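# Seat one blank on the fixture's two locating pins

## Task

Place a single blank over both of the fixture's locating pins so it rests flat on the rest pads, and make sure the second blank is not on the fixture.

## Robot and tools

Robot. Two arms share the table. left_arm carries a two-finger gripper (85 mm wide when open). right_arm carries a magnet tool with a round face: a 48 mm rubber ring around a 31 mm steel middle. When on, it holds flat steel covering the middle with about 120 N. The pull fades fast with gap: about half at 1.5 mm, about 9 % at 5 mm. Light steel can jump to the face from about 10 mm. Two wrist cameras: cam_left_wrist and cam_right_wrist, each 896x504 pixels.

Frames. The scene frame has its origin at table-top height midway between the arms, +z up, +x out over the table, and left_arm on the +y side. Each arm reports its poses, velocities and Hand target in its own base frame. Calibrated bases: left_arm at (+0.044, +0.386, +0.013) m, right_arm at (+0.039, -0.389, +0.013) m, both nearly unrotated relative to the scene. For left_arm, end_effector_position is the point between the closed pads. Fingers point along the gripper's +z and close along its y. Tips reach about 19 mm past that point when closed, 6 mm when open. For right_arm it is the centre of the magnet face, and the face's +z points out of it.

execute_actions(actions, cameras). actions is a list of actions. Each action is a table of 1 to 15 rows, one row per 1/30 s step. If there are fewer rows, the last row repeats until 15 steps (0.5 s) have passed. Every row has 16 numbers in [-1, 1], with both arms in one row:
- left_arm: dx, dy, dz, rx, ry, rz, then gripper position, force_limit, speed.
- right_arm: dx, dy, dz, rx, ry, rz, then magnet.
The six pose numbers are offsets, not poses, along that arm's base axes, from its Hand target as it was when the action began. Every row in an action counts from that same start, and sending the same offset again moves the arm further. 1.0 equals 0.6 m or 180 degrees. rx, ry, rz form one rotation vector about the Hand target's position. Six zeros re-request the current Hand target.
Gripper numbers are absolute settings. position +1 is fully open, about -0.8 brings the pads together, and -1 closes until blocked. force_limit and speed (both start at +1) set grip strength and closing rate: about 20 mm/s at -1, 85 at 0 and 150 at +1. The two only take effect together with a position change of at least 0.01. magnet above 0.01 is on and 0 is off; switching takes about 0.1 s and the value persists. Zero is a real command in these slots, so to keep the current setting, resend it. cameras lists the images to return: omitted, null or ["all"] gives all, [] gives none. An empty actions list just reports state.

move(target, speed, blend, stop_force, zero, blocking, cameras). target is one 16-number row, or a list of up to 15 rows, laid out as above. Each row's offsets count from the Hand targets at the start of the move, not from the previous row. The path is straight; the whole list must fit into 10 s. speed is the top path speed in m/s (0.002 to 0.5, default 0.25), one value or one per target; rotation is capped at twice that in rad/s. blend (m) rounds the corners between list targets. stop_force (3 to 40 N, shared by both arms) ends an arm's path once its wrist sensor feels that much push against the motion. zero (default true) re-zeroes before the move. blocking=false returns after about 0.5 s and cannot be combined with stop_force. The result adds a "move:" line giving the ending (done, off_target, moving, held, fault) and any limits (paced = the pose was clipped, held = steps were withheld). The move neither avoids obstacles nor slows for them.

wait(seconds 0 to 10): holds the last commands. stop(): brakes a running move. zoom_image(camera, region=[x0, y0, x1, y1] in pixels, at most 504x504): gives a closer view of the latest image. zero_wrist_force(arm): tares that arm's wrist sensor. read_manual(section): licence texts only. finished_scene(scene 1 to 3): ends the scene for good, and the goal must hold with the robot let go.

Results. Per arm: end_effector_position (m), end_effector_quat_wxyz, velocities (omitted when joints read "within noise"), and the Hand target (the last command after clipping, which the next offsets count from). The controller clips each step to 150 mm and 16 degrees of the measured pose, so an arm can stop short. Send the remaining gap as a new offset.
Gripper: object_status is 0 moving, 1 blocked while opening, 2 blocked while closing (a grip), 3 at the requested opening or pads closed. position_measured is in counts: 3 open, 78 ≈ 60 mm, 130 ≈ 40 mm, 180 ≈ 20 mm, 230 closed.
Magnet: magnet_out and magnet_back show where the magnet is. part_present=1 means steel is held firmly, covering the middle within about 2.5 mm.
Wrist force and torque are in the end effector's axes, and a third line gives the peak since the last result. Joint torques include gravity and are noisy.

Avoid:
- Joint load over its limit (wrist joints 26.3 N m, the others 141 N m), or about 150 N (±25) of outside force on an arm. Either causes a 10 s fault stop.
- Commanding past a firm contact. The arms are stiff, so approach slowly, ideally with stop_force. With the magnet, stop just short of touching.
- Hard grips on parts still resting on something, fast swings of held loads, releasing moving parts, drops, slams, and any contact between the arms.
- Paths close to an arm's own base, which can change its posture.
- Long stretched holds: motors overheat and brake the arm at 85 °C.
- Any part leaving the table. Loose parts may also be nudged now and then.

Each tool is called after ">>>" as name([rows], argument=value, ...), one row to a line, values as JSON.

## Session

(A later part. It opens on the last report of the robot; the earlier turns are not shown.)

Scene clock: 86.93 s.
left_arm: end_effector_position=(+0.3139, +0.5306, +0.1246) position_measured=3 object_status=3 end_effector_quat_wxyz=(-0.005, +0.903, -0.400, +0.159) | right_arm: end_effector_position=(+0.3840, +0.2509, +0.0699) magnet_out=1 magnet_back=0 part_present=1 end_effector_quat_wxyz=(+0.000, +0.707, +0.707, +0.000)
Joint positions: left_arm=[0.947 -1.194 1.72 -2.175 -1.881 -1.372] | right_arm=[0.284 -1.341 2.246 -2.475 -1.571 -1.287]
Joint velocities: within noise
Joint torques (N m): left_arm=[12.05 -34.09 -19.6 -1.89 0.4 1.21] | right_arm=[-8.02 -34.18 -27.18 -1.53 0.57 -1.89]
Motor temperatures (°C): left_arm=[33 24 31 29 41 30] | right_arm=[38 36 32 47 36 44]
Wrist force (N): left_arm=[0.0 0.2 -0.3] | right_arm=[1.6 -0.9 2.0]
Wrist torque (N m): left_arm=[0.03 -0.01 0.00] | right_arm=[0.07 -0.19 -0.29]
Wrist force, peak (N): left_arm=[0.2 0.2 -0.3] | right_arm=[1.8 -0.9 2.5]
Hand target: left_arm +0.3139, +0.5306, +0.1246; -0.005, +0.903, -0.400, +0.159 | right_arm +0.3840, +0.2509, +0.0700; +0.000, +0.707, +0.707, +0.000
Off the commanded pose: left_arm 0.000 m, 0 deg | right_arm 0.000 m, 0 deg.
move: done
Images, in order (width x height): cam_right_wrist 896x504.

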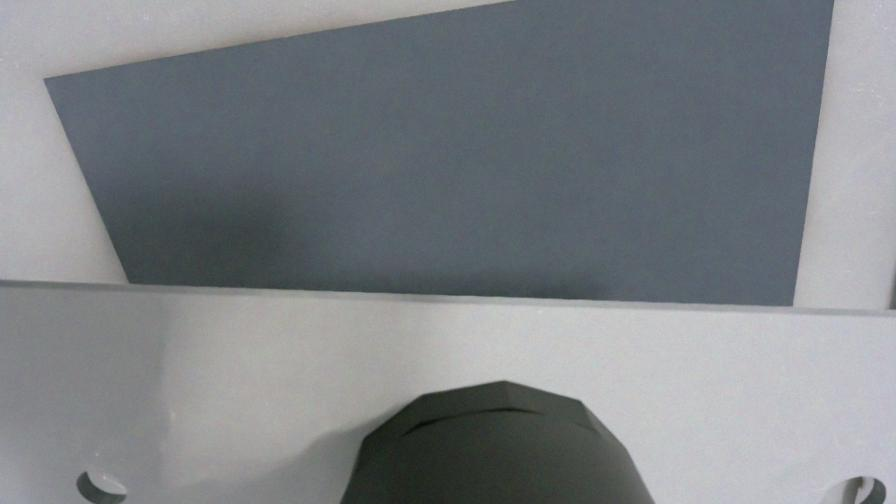

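>>> move([
  [0,0,0,0,0,0,1,1,1,0.0723,0.3927,-0.0167,0,0,0.5611,1],
], speed=0.25, cameras=["cam_right_wrist"])

>>> zoom_image(camera="cam_right_wrist", region=[20, 404, 170, 504])

>>> zoom_image(camera="cam_right_wrist", region=[746, 404, 896, 504])

Scene clock: 91.63 s.
left_arm: end_effector_position=(+0.3139, +0.5306, +0.1246) position_measured=3 object_status=3 end_effector_quat_wxyz=(-0.005, +0.903, -0.400, +0.159) | right_arm: end_effector_position=(+0.4273, +0.4864, +0.0600) magnet_out=1 magnet_back=0 part_present=1 end_effector_quat_wxyz=(+0.000, -0.096, +0.995, +0.000)
Joint positions: left_arm=[0.947 -1.194 1.72 -2.175 -1.881 -1.372] | right_arm=[0.643 -0.978 1.692 -2.286 -1.571 -2.691]
Joint velocities: within noise
Joint torques (N m): left_arm=[12.48 -31.93 -18.47 -1.57 0.47 1.14] | right_arm=[7.74 -35.64 -30.94 -1.32 1.2 -1.94]
Motor temperatures (°C): left_arm=[33 24 31 29 41 30] | right_arm=[38 36 32 47 36 44]
Wrist force (N): left_arm=[0.1 0.0 -0.2] | right_arm=[1.6 -0.8 2.0]
Wrist torque (N m): left_arm=[0.01 -0.02 0.00] | right_arm=[0.08 -0.21 -0.24]
Wrist force, peak (N): left_arm=[0.2 0.0 -0.4] | right_arm=[2.0 -0.4 2.3]
Hand target: left_arm +0.3139, +0.5306, +0.1246; -0.005, +0.903, -0.400, +0.159 | right_arm +0.4273, +0.4865, +0.0599; +0.000, -0.096, +0.995, +0.000
Off the commanded pose: left_arm 0.000 m, 0 deg | right_arm 0.000 m, 0 deg.
move: done
Images, in order (width x height): cam_right_wrist 896x504.

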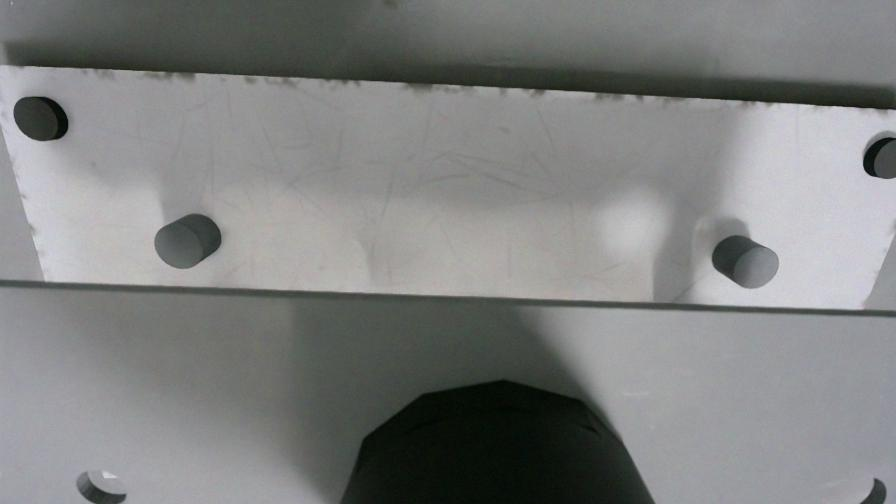

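Scaled by 3.360 from the camera's 896x504 image, which has a finer 1280x720 frame.

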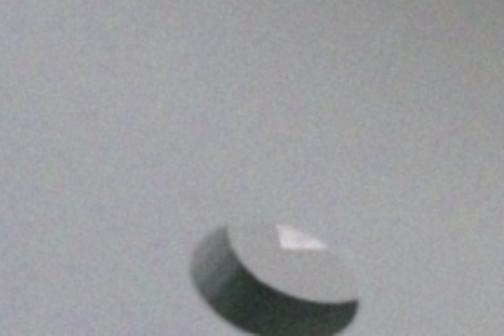

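Scaled by 3.360 from the camera's 896x504 image, which has a finer 1280x720 frame.

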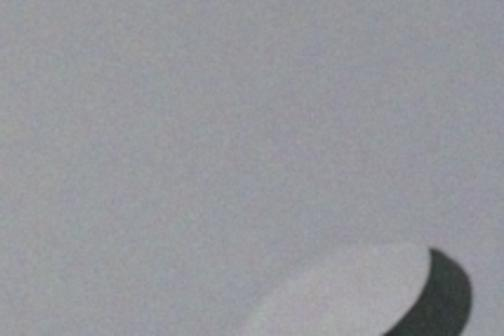

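>>> zoom_image(camera="cam_right_wrist", region=[130, 190, 240, 300])

>>> zoom_image(camera="cam_right_wrist", region=[690, 205, 800, 315])

Scaled by 4.582 from the camera's 896x504 image, which has a finer 1280x720 frame.

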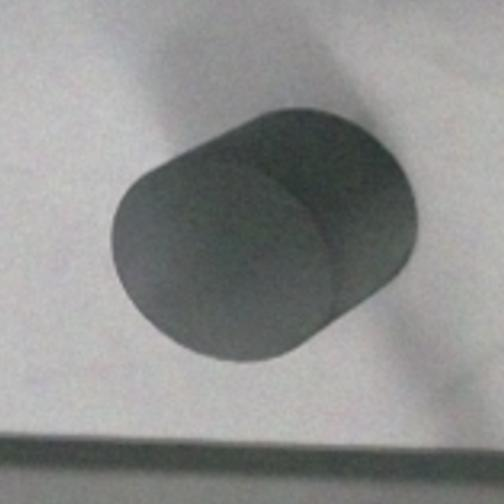

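Scaled by 4.582 from the camera's 896x504 image, which has a finer 1280x720 frame.

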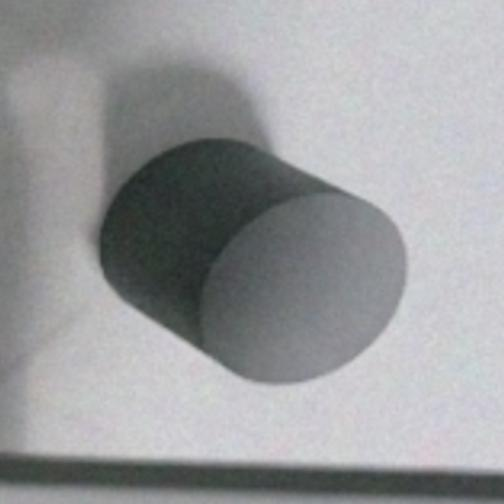

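>>> move([
  [0,0,0,0,0,0,1,1,1,0,0,-0.0333,0,0,0,1],
], speed=0.05, cameras=[])

>>> move([
  [0,0,0,0,0,0,1,1,1,0,0,-0.0100,0,0,0,1],
], speed=0.004, stop_force=3, cameras=["cam_right_wrist"])

>>> zoom_image(camera="cam_right_wrist", region=[776, 424, 896, 504])

>>> zoom_image(camera="cam_right_wrist", region=[40, 424, 160, 504])

Scene clock: 93.43 s.
left_arm: end_effector_position=(+0.3139, +0.5306, +0.1246) position_measured=3 object_status=3 end_effector_quat_wxyz=(-0.005, +0.903, -0.400, +0.159) | right_arm: end_effector_position=(+0.4273, +0.4865, +0.0401) magnet_out=1 magnet_back=0 part_present=1 end_effector_quat_wxyz=(+0.000, -0.096, +0.995, +0.000)
Joint positions: left_arm=[0.947 -1.194 1.72 -2.175 -1.881 -1.372] | right_arm=[0.643 -0.946 1.702 -2.327 -1.571 -2.691]
Joint velocities: within noise
Joint torques (N m): left_arm=[12.96 -31.97 -18.05 -1.51 0.24 1.25] | right_arm=[6.63 -37.45 -10.43 -4.92 1.15 -1.72]
Motor temperatures (°C): left_arm=[33 24 31 29 41 30] | right_arm=[38 36 32 47 36 44]
Wrist force (N): left_arm=[0.2 0.0 -0.2] | right_arm=[1.7 -0.7 2.1]
Wrist torque (N m): left_arm=[0.00 -0.03 0.00] | right_arm=[0.09 -0.24 -0.22]
Wrist force, peak (N): left_arm=[0.2 0.0 -0.3] | right_arm=[1.8 -1.0 2.4]
Hand target: left_arm +0.3139, +0.5306, +0.1246; -0.005, +0.903, -0.400, +0.159 | right_arm +0.4273, +0.4865, +0.0400; +0.000, -0.096, +0.995, +0.000
Off the commanded pose: left_arm 0.000 m, 0 deg | right_arm 0.000 m, 0 deg.
move: done
No camera images: "cameras" was empty.

Scene clock: 95.73 s.
left_arm: end_effector_position=(+0.3139, +0.5306, +0.1246) position_measured=3 object_status=3 end_effector_quat_wxyz=(-0.005, +0.903, -0.400, +0.159) | right_arm: end_effector_position=(+0.4273, +0.4865, +0.0340) magnet_out=1 magnet_back=0 part_present=1 end_effector_quat_wxyz=(+0.000, -0.096, +0.995, +0.000)
Joint positions: left_arm=[0.947 -1.194 1.72 -2.175 -1.881 -1.372] | right_arm=[0.643 -0.936 1.705 -2.34 -1.571 -2.691]
Joint velocities: within noise
Joint torques (N m): left_arm=[13.32 -32.74 -19.33 -1.76 0.45 1.25] | right_arm=[7.07 -36.37 -11.06 -4.88 1.14 0.43]
Motor temperatures (°C): left_arm=[33 24 31 29 41 30] | right_arm=[38 36 32 47 36 44]
Wrist force (N): left_arm=[-0.1 0.0 0.0] | right_arm=[1.8 -0.8 2.0]
Wrist torque (N m): left_arm=[0.00 0.02 0.00] | right_arm=[0.08 -0.26 -0.22]
Wrist force, peak (N): left_arm=[0.1 0.3 -0.4] | right_arm=[1.8 -0.9 2.2]
Hand target: left_arm +0.3139, +0.5306, +0.1246; -0.005, +0.903, -0.400, +0.159 | right_arm +0.4273, +0.4865, +0.0340; +0.000, -0.096, +0.995, +0.000
Off the commanded pose: left_arm 0.000 m, 0 deg | right_arm 0.000 m, 0 deg.
move: done
Images, in order (width x height): cam_right_wrist 896x504.

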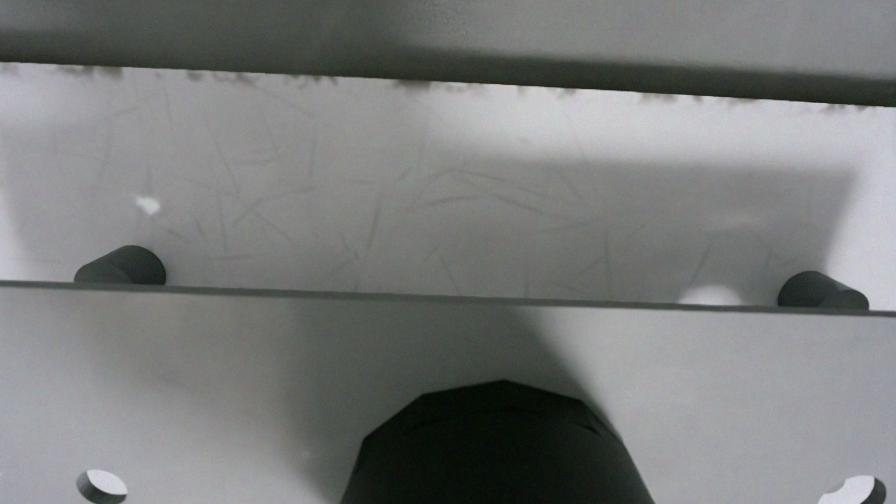

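Scaled by 4.200 from the camera's 896x504 image, which has a finer 1280x720 frame.

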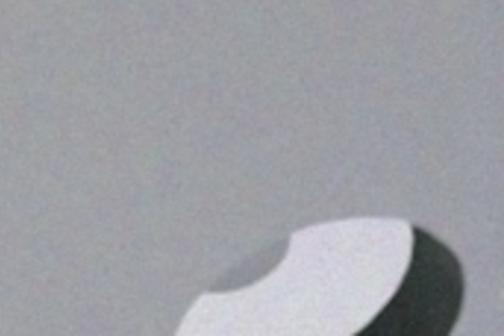

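Scaled by 4.200 from the camera's 896x504 image, which has a finer 1280x720 frame.

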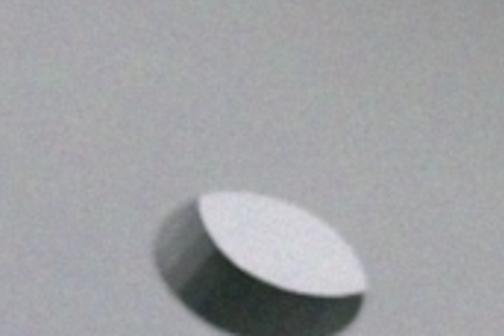

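>>> move([
  [0,0,0,0,0,0,1,1,1,0,0,-0.0150,0,0,0,1],
], speed=0.004, stop_force=3, cameras=["cam_right_wrist"])

>>> zoom_image(camera="cam_right_wrist", region=[776, 424, 896, 504])

>>> zoom_image(camera="cam_right_wrist", region=[40, 424, 160, 504])

Scene clock: 99.30 s.
left_arm: end_effector_position=(+0.3139, +0.5306, +0.1246) position_measured=3 object_status=3 end_effector_quat_wxyz=(-0.005, +0.903, -0.400, +0.159) | right_arm: end_effector_position=(+0.4273, +0.4865, +0.0250) magnet_out=1 magnet_back=0 part_present=1 end_effector_quat_wxyz=(+0.000, -0.096, +0.995, +0.000)
Joint positions: left_arm=[0.947 -1.194 1.72 -2.175 -1.881 -1.372] | right_arm=[0.643 -0.921 1.708 -2.359 -1.571 -2.691]
Joint velocities: within noise
Joint torques (N m): left_arm=[12.79 -32.21 -19.5 -1.41 0.18 1.14] | right_arm=[5.1 -38.1 -11.8 -4.78 1.13 0.87]
Motor temperatures (°C): left_arm=[33 24 31 29 41 30] | right_arm=[38 36 32 47 36 44]
Wrist force (N): left_arm=[0.1 0.1 -0.1] | right_arm=[1.6 -1.0 2.2]
Wrist torque (N m): left_arm=[0.02 -0.01 0.00] | right_arm=[0.06 -0.22 -0.22]
Wrist force, peak (N): left_arm=[0.2 0.2 -0.3] | right_arm=[2.0 -0.7 2.3]
Hand target: left_arm +0.3139, +0.5306, +0.1246; -0.005, +0.903, -0.400, +0.159 | right_arm +0.4273, +0.4865, +0.0250; +0.000, -0.096, +0.995, +0.000
Off the commanded pose: left_arm 0.000 m, 0 deg | right_arm 0.000 m, 0 deg.
move: done
Images, in order (width x height): cam_right_wrist 896x504.

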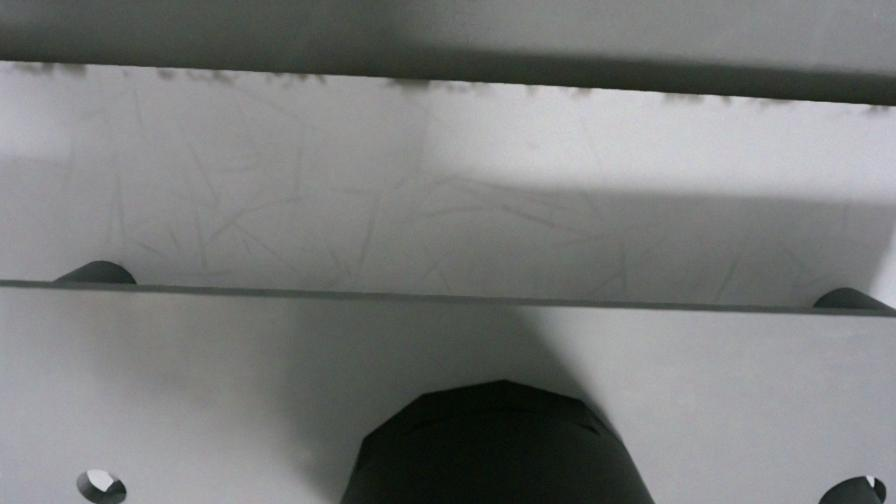

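Scaled by 4.200 from the camera's 896x504 image, which has a finer 1280x720 frame.

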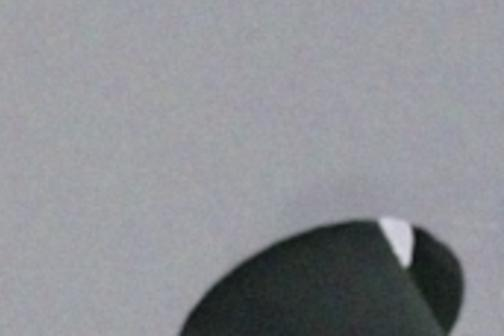

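Scaled by 4.200 from the camera's 896x504 image, which has a finer 1280x720 frame.

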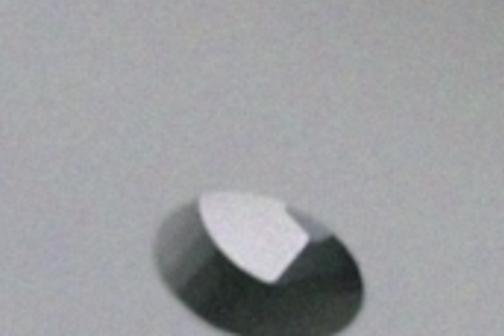

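>>> move([
  [0,0,0,0,0,0,1,1,1,0,0,-0.0150,0,0,0,1],
], speed=0.004, stop_force=4, cameras=["cam_right_wrist"])

Scene clock: 102.53 s.
left_arm: end_effector_position=(+0.3139, +0.5306, +0.1246) position_measured=3 object_status=3 end_effector_quat_wxyz=(-0.005, +0.903, -0.400, +0.159) | right_arm: end_effector_position=(+0.4273, +0.4865, +0.0160) magnet_out=1 magnet_back=0 part_present=1 end_effector_quat_wxyz=(+0.000, -0.096, +0.995, +0.000)
Joint positions: left_arm=[0.947 -1.194 1.72 -2.175 -1.881 -1.372] | right_arm=[0.643 -0.906 1.712 -2.377 -1.571 -2.691]
Joint velocities: within noise
Joint torques (N m): left_arm=[10.89 -33.05 -18.93 -1.66 0.39 1.19] | right_arm=[3.11 -36.4 -9.29 -4.04 -1.62 1.12]
Motor temperatures (°C): left_arm=[33 24 31 29 41 30] | right_arm=[38 36 32 47 36 44]
Wrist force (N): left_arm=[0.1 0.1 -0.2] | right_arm=[-1.0 3.1 2.1]
Wrist torque (N m): left_arm=[0.02 -0.02 0.00] | right_arm=[0.08 -0.20 -0.07]
Wrist force, peak (N): left_arm=[0.2 0.1 -0.3] | right_arm=[-1.0 3.1 2.1]
Hand target: left_arm +0.3139, +0.5306, +0.1246; -0.005, +0.903, -0.400, +0.159 | right_arm +0.4273, +0.4865, +0.0160; +0.000, -0.096, +0.995, +0.000
Off the commanded pose: left_arm 0.000 m, 0 deg | right_arm 0.000 m, 0 deg.
move: done
Images, in order (width x height): cam_right_wrist 896x504.

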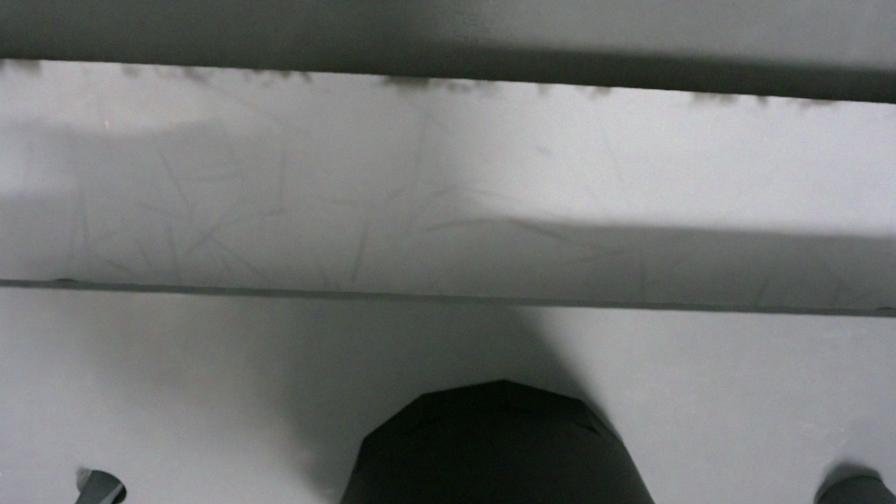

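>>> move([
  [0,0,0,0,0,0,1,1,1,0.00012,0.00031,0,0,0,0,1],
], speed=0.01, cameras=[])

Scene clock: 103.47 s.
left_arm: end_effector_position=(+0.3139, +0.5306, +0.1246) position_measured=3 object_status=3 end_effector_quat_wxyz=(-0.005, +0.903, -0.400, +0.159) | right_arm: end_effector_position=(+0.4274, +0.4867, +0.0160) magnet_out=1 magnet_back=0 part_present=1 end_effector_quat_wxyz=(+0.000, -0.096, +0.995, +0.000)
Joint positions: left_arm=[0.947 -1.194 1.72 -2.175 -1.881 -1.372] | right_arm=[0.643 -0.905 1.711 -2.377 -1.571 -2.691]
Joint velocities: within noise
Joint torques (N m): left_arm=[12.09 -33.87 -19.56 -1.69 0.12 0.98] | right_arm=[9.17 -37.42 -29.52 -1.38 -1.36 1.04]
Motor temperatures (°C): left_arm=[33 24 31 29 41 30] | right_arm=[38 36 32 47 36 44]
Wrist force (N): left_arm=[0.1 0.0 -0.2] | right_arm=[1.9 -0.8 2.3]
Wrist torque (N m): left_arm=[0.00 -0.02 0.00] | right_arm=[0.08 -0.23 -0.23]
Wrist force, peak (N): left_arm=[0.0 0.3 -0.2] | right_arm=[-1.7 4.0 1.9]
Hand target: left_arm +0.3139, +0.5306, +0.1246; -0.005, +0.903, -0.400, +0.159 | right_arm +0.4274, +0.4867, +0.0160; +0.000, -0.096, +0.995, +0.000
Off the commanded pose: left_arm 0.000 m, 0 deg | right_arm 0.000 m, 0 deg.
move: done
No camera images: "cameras" was empty.

>>> move([
  [0,0,0,0,0,0,1,1,1,0,0,-0.0110,0,0,0,1],
], speed=0.003, stop_force=3, cameras=["cam_right_wrist"])

Scene clock: 106.27 s.
left_arm: end_effector_position=(+0.3139, +0.5306, +0.1246) position_measured=3 object_status=3 end_effector_quat_wxyz=(-0.005, +0.903, -0.400, +0.159) | right_arm: end_effector_position=(+0.4274, +0.4867, +0.0120) magnet_out=1 magnet_back=0 part_present=1 end_effector_quat_wxyz=(+0.000, -0.096, +0.995, +0.000)
Joint positions: left_arm=[0.947 -1.194 1.72 -2.175 -1.881 -1.372] | right_arm=[0.643 -0.899 1.712 -2.385 -1.571 -2.691]
Joint velocities: within noise
Joint torques (N m): left_arm=[12.1 -33.61 -19.5 -1.68 0.25 1.14] | right_arm=[7.65 -49.16 -11.78 -0.82 0.78 1.19]
Motor temperatures (°C): left_arm=[33 24 31 29 41 30] | right_arm=[38 36 32 47 36 44]
Wrist force (N): left_arm=[0.1 0.2 -0.3] | right_arm=[4.2 -2.8 -4.7]
Wrist torque (N m): left_arm=[0.03 -0.01 0.00] | right_arm=[0.05 -0.48 -0.18]
Wrist force, peak (N): left_arm=[0.1 0.1 -0.4] | right_arm=[5.5 -4.3 -7.9]
Hand target: left_arm +0.3139, +0.5306, +0.1246; -0.005, +0.903, -0.400, +0.159 | right_arm +0.4274, +0.4867, +0.0121; +0.000, -0.096, +0.995, +0.000 (not the last commanded pose)
Off the commanded pose: left_arm 0.000 m, 0 deg | right_arm 0.003 m, 0 deg.
move: contact (right_arm)
Images, in order (width x height): cam_right_wrist 896x504.

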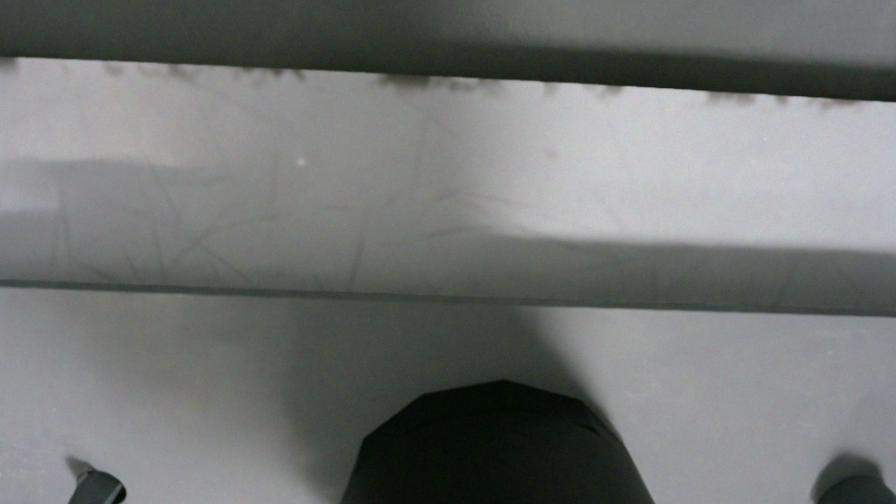

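>>> zoom_image(camera="cam_right_wrist", region=[40, 424, 160, 504])

>>> zoom_image(camera="cam_right_wrist", region=[776, 424, 896, 504])

Scaled by 4.200 from the camera's 896x504 image, which has a finer 1280x720 frame.

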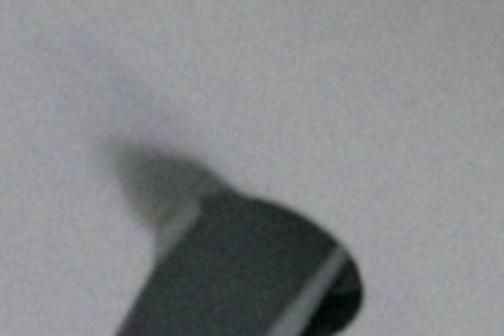

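Scaled by 4.200 from the camera's 896x504 image, which has a finer 1280x720 frame.

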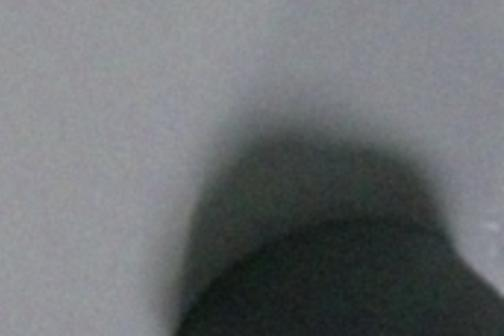

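>>> move([
  [0,0,0,0,0,0,1,1,1,0,0,-0.0050,0,0,0,1],
], speed=0.002, stop_force=6, cameras=[])

Scene clock: 107.43 s.
left_arm: end_effector_position=(+0.3139, +0.5306, +0.1246) position_measured=3 object_status=3 end_effector_quat_wxyz=(-0.005, +0.903, -0.400, +0.159) | right_arm: end_effector_position=(+0.4274, +0.4867, +0.0119) magnet_out=1 magnet_back=0 part_present=1 end_effector_quat_wxyz=(+0.000, -0.096, +0.995, +0.000)
Joint positions: left_arm=[0.947 -1.194 1.72 -2.175 -1.881 -1.372] | right_arm=[0.643 -0.899 1.712 -2.385 -1.571 -2.691]
Joint velocities: within noise
Joint torques (N m): left_arm=[13.17 -33.91 -17.75 -1.6 0.38 0.94] | right_arm=[7.87 -43.41 -13.14 -1.09 0.58 1.33]
Motor temperatures (°C): left_arm=[33 24 31 29 41 30] | right_arm=[38 35 32 47 36 44]
Wrist force (N): left_arm=[0.1 0.0 -0.1] | right_arm=[9.1 -6.3 -14.4]
Wrist torque (N m): left_arm=[0.00 -0.02 0.00] | right_arm=[0.02 -0.43 -0.19]
Wrist force, peak (N): left_arm=[0.2 0.2 -0.2] | right_arm=[10.6 -7.2 -14.7]
Hand target: left_arm +0.3139, +0.5306, +0.1246; -0.005, +0.903, -0.400, +0.159 | right_arm +0.4274, +0.4867, +0.0120; +0.000, -0.096, +0.995, +0.000 (not the last commanded pose)
Off the commanded pose: left_arm 0.000 m, 0 deg | right_arm 0.003 m, 0 deg.
move: contact (right_arm)
No camera images: "cameras" was empty.

>>> move([
  [0,0,0,0,0,0,1,1,1,-0.00017,-0.00019,0.00017,0,0,0,1],
], speed=0.005, cameras=[])

Scene clock: 108.57 s.
left_arm: end_effector_position=(+0.3139, +0.5306, +0.1246) position_measured=3 object_status=3 end_effector_quat_wxyz=(-0.005, +0.903, -0.400, +0.159) | right_arm: end_effector_position=(+0.4273, +0.4866, +0.0121) magnet_out=1 magnet_back=0 part_present=1 end_effector_quat_wxyz=(+0.000, -0.096, +0.995, +0.000)
Joint positions: left_arm=[0.947 -1.194 1.72 -2.175 -1.881 -1.372] | right_arm=[0.643 -0.899 1.713 -2.385 -1.571 -2.691]
Joint velocities: within noise
Joint torques (N m): left_arm=[11.79 -33.05 -19.44 -1.48 0.2 1.41] | right_arm=[0.32 -52.13 -8.1 -2.31 0.77 -0.1]
Motor temperatures (°C): left_arm=[33 24 31 29 41 30] | right_arm=[38 35 32 47 36 44]
Wrist force (N): left_arm=[0.0 0.1 -0.2] | right_arm=[1.4 -0.8 -0.8]
Wrist torque (N m): left_arm=[0.02 0.00 0.00] | right_arm=[0.02 -0.45 -0.24]
Wrist force, peak (N): left_arm=[0.1 -0.1 -0.4] | right_arm=[8.9 -5.9 -14.2]
Hand target: left_arm +0.3139, +0.5306, +0.1246; -0.005, +0.903, -0.400, +0.159 | right_arm +0.4273, +0.4866, +0.0121; +0.000, -0.096, +0.995, +0.000
Off the commanded pose: left_arm 0.000 m, 0 deg | right_arm 0.000 m, 0 deg.
move: done
No camera images: "cameras" was empty.

>>> execute_actions([
  [[0,0,0,0,0,0,1,1,1,0,0,0,0,0,0,0]],
], cameras=[])

>>> move([
  [0,0,0,0,0,0,1,1,1,0,0,0.13,0,0,0,0],
], speed=0.08, cameras=["cam_right_wrist"])

Scene clock: 109.40 s.
left_arm: end_effector_position=(+0.3139, +0.5306, +0.1246) position_measured=3 object_status=3 end_effector_quat_wxyz=(-0.005, +0.903, -0.400, +0.159) | right_arm: end_effector_position=(+0.4273, +0.4866, +0.0121) magnet_out=0 magnet_back=1 part_present=0 end_effector_quat_wxyz=(+0.000, -0.096, +0.995, +0.000)
Joint positions: left_arm=[0.947 -1.194 1.72 -2.175 -1.881 -1.372] | right_arm=[0.643 -0.899 1.713 -2.385 -1.571 -2.691]
Joint velocities: within noise
Joint torques (N m): left_arm=[12.71 -32.06 -19.78 -1.49 0.35 1.33] | right_arm=[-7.06 -42.78 -9.55 -4.03 0.59 -1.67]
Motor temperatures (°C): left_arm=[33 24 31 29 41 30] | right_arm=[38 35 32 47 36 44]
Wrist force (N): left_arm=[0.2 0.0 -0.2] | right_arm=[2.2 -1.4 -4.6]
Wrist torque (N m): left_arm=[0.00 -0.03 0.00] | right_arm=[0.06 -0.28 -0.23]
Wrist force, peak (N): left_arm=[0.0 0.3 -0.2] | right_arm=[1.8 -0.9 -5.1]
Hand target: left_arm +0.3139, +0.5306, +0.1246; -0.005, +0.903, -0.400, +0.159 | right_arm +0.4273, +0.4866, +0.0121; +0.000, -0.096, +0.995, +0.000
Off the commanded pose: left_arm 0.000 m, 0 deg | right_arm 0.000 m, 0 deg.
No camera images: "cameras" was empty.

Scene clock: 110.90 s.
left_arm: end_effector_position=(+0.3139, +0.5306, +0.1246) position_measured=3 object_status=3 end_effector_quat_wxyz=(-0.005, +0.903, -0.400, +0.159) | right_arm: end_effector_position=(+0.4273, +0.4866, +0.0900) magnet_out=0 magnet_back=1 part_present=0 end_effector_quat_wxyz=(+0.000, -0.096, +0.995, +0.000)
Joint positions: left_arm=[0.947 -1.194 1.72 -2.175 -1.881 -1.372] | right_arm=[0.643 -1.022 1.672 -2.221 -1.571 -2.691]
Joint velocities: within noise
Joint torques (N m): left_arm=[12.24 -34.14 -19.46 -1.55 0.54 1.17] | right_arm=[2.67 -48.51 -29.25 -1.1 0.85 0.57]
Motor temperatures (°C): left_arm=[33 24 31 29 41 30] | right_arm=[38 35 32 47 36 44]
Wrist force (N): left_arm=[0.0 0.0 -0.2] | right_arm=[1.4 -1.0 -0.1]
Wrist torque (N m): left_arm=[-0.01 0.01 0.00] | right_arm=[0.04 -0.18 -0.21]
Wrist force, peak (N): left_arm=[0.1 0.2 -0.3] | right_arm=[2.1 -1.2 -4.1]
Hand target: left_arm +0.3139, +0.5306, +0.1246; -0.005, +0.903, -0.400, +0.159 | right_arm +0.4273, +0.4866, +0.0901; +0.000, -0.096, +0.995, +0.000
Off the commanded pose: left_arm 0.000 m, 0 deg | right_arm 0.000 m, 0 deg.
move: done
Images, in order (width x height): cam_right_wrist 896x504.

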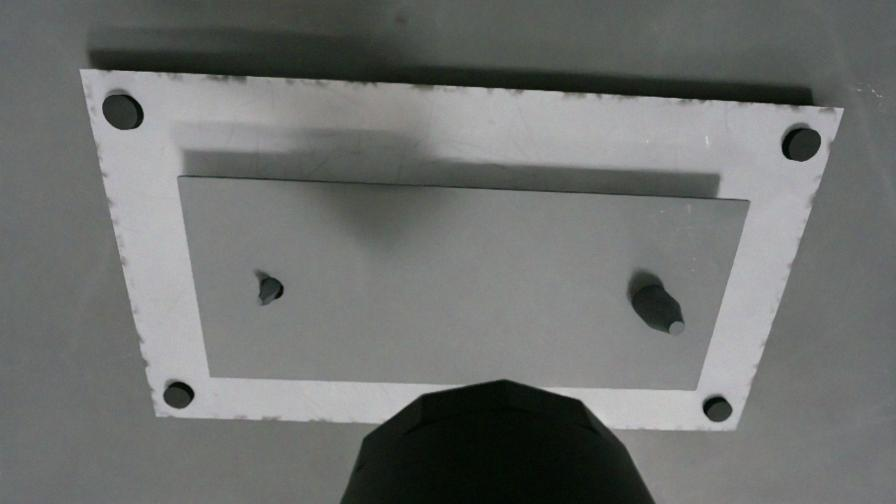

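>>> zoom_image(camera="cam_right_wrist", region=[232, 254, 312, 334])

>>> zoom_image(camera="cam_right_wrist", region=[612, 262, 692, 342])

Scaled by 6.300 from the camera's 896x504 image, which has a finer 1280x720 frame.

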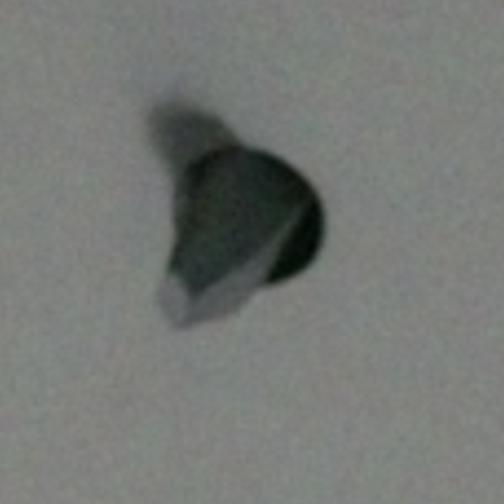

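Scaled by 6.300 from the camera's 896x504 image, which has a finer 1280x720 frame.

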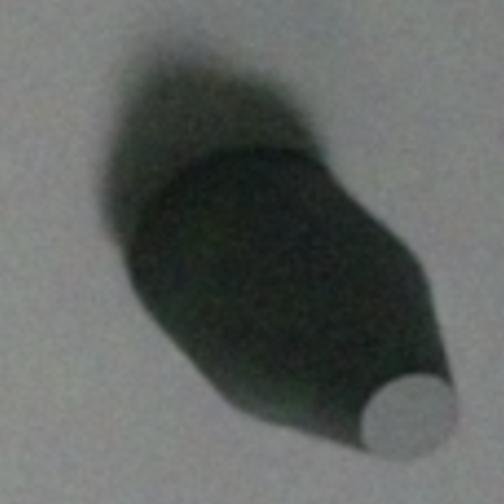

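>>> finished_scene(scene=1)

The scene is finished: the task was done.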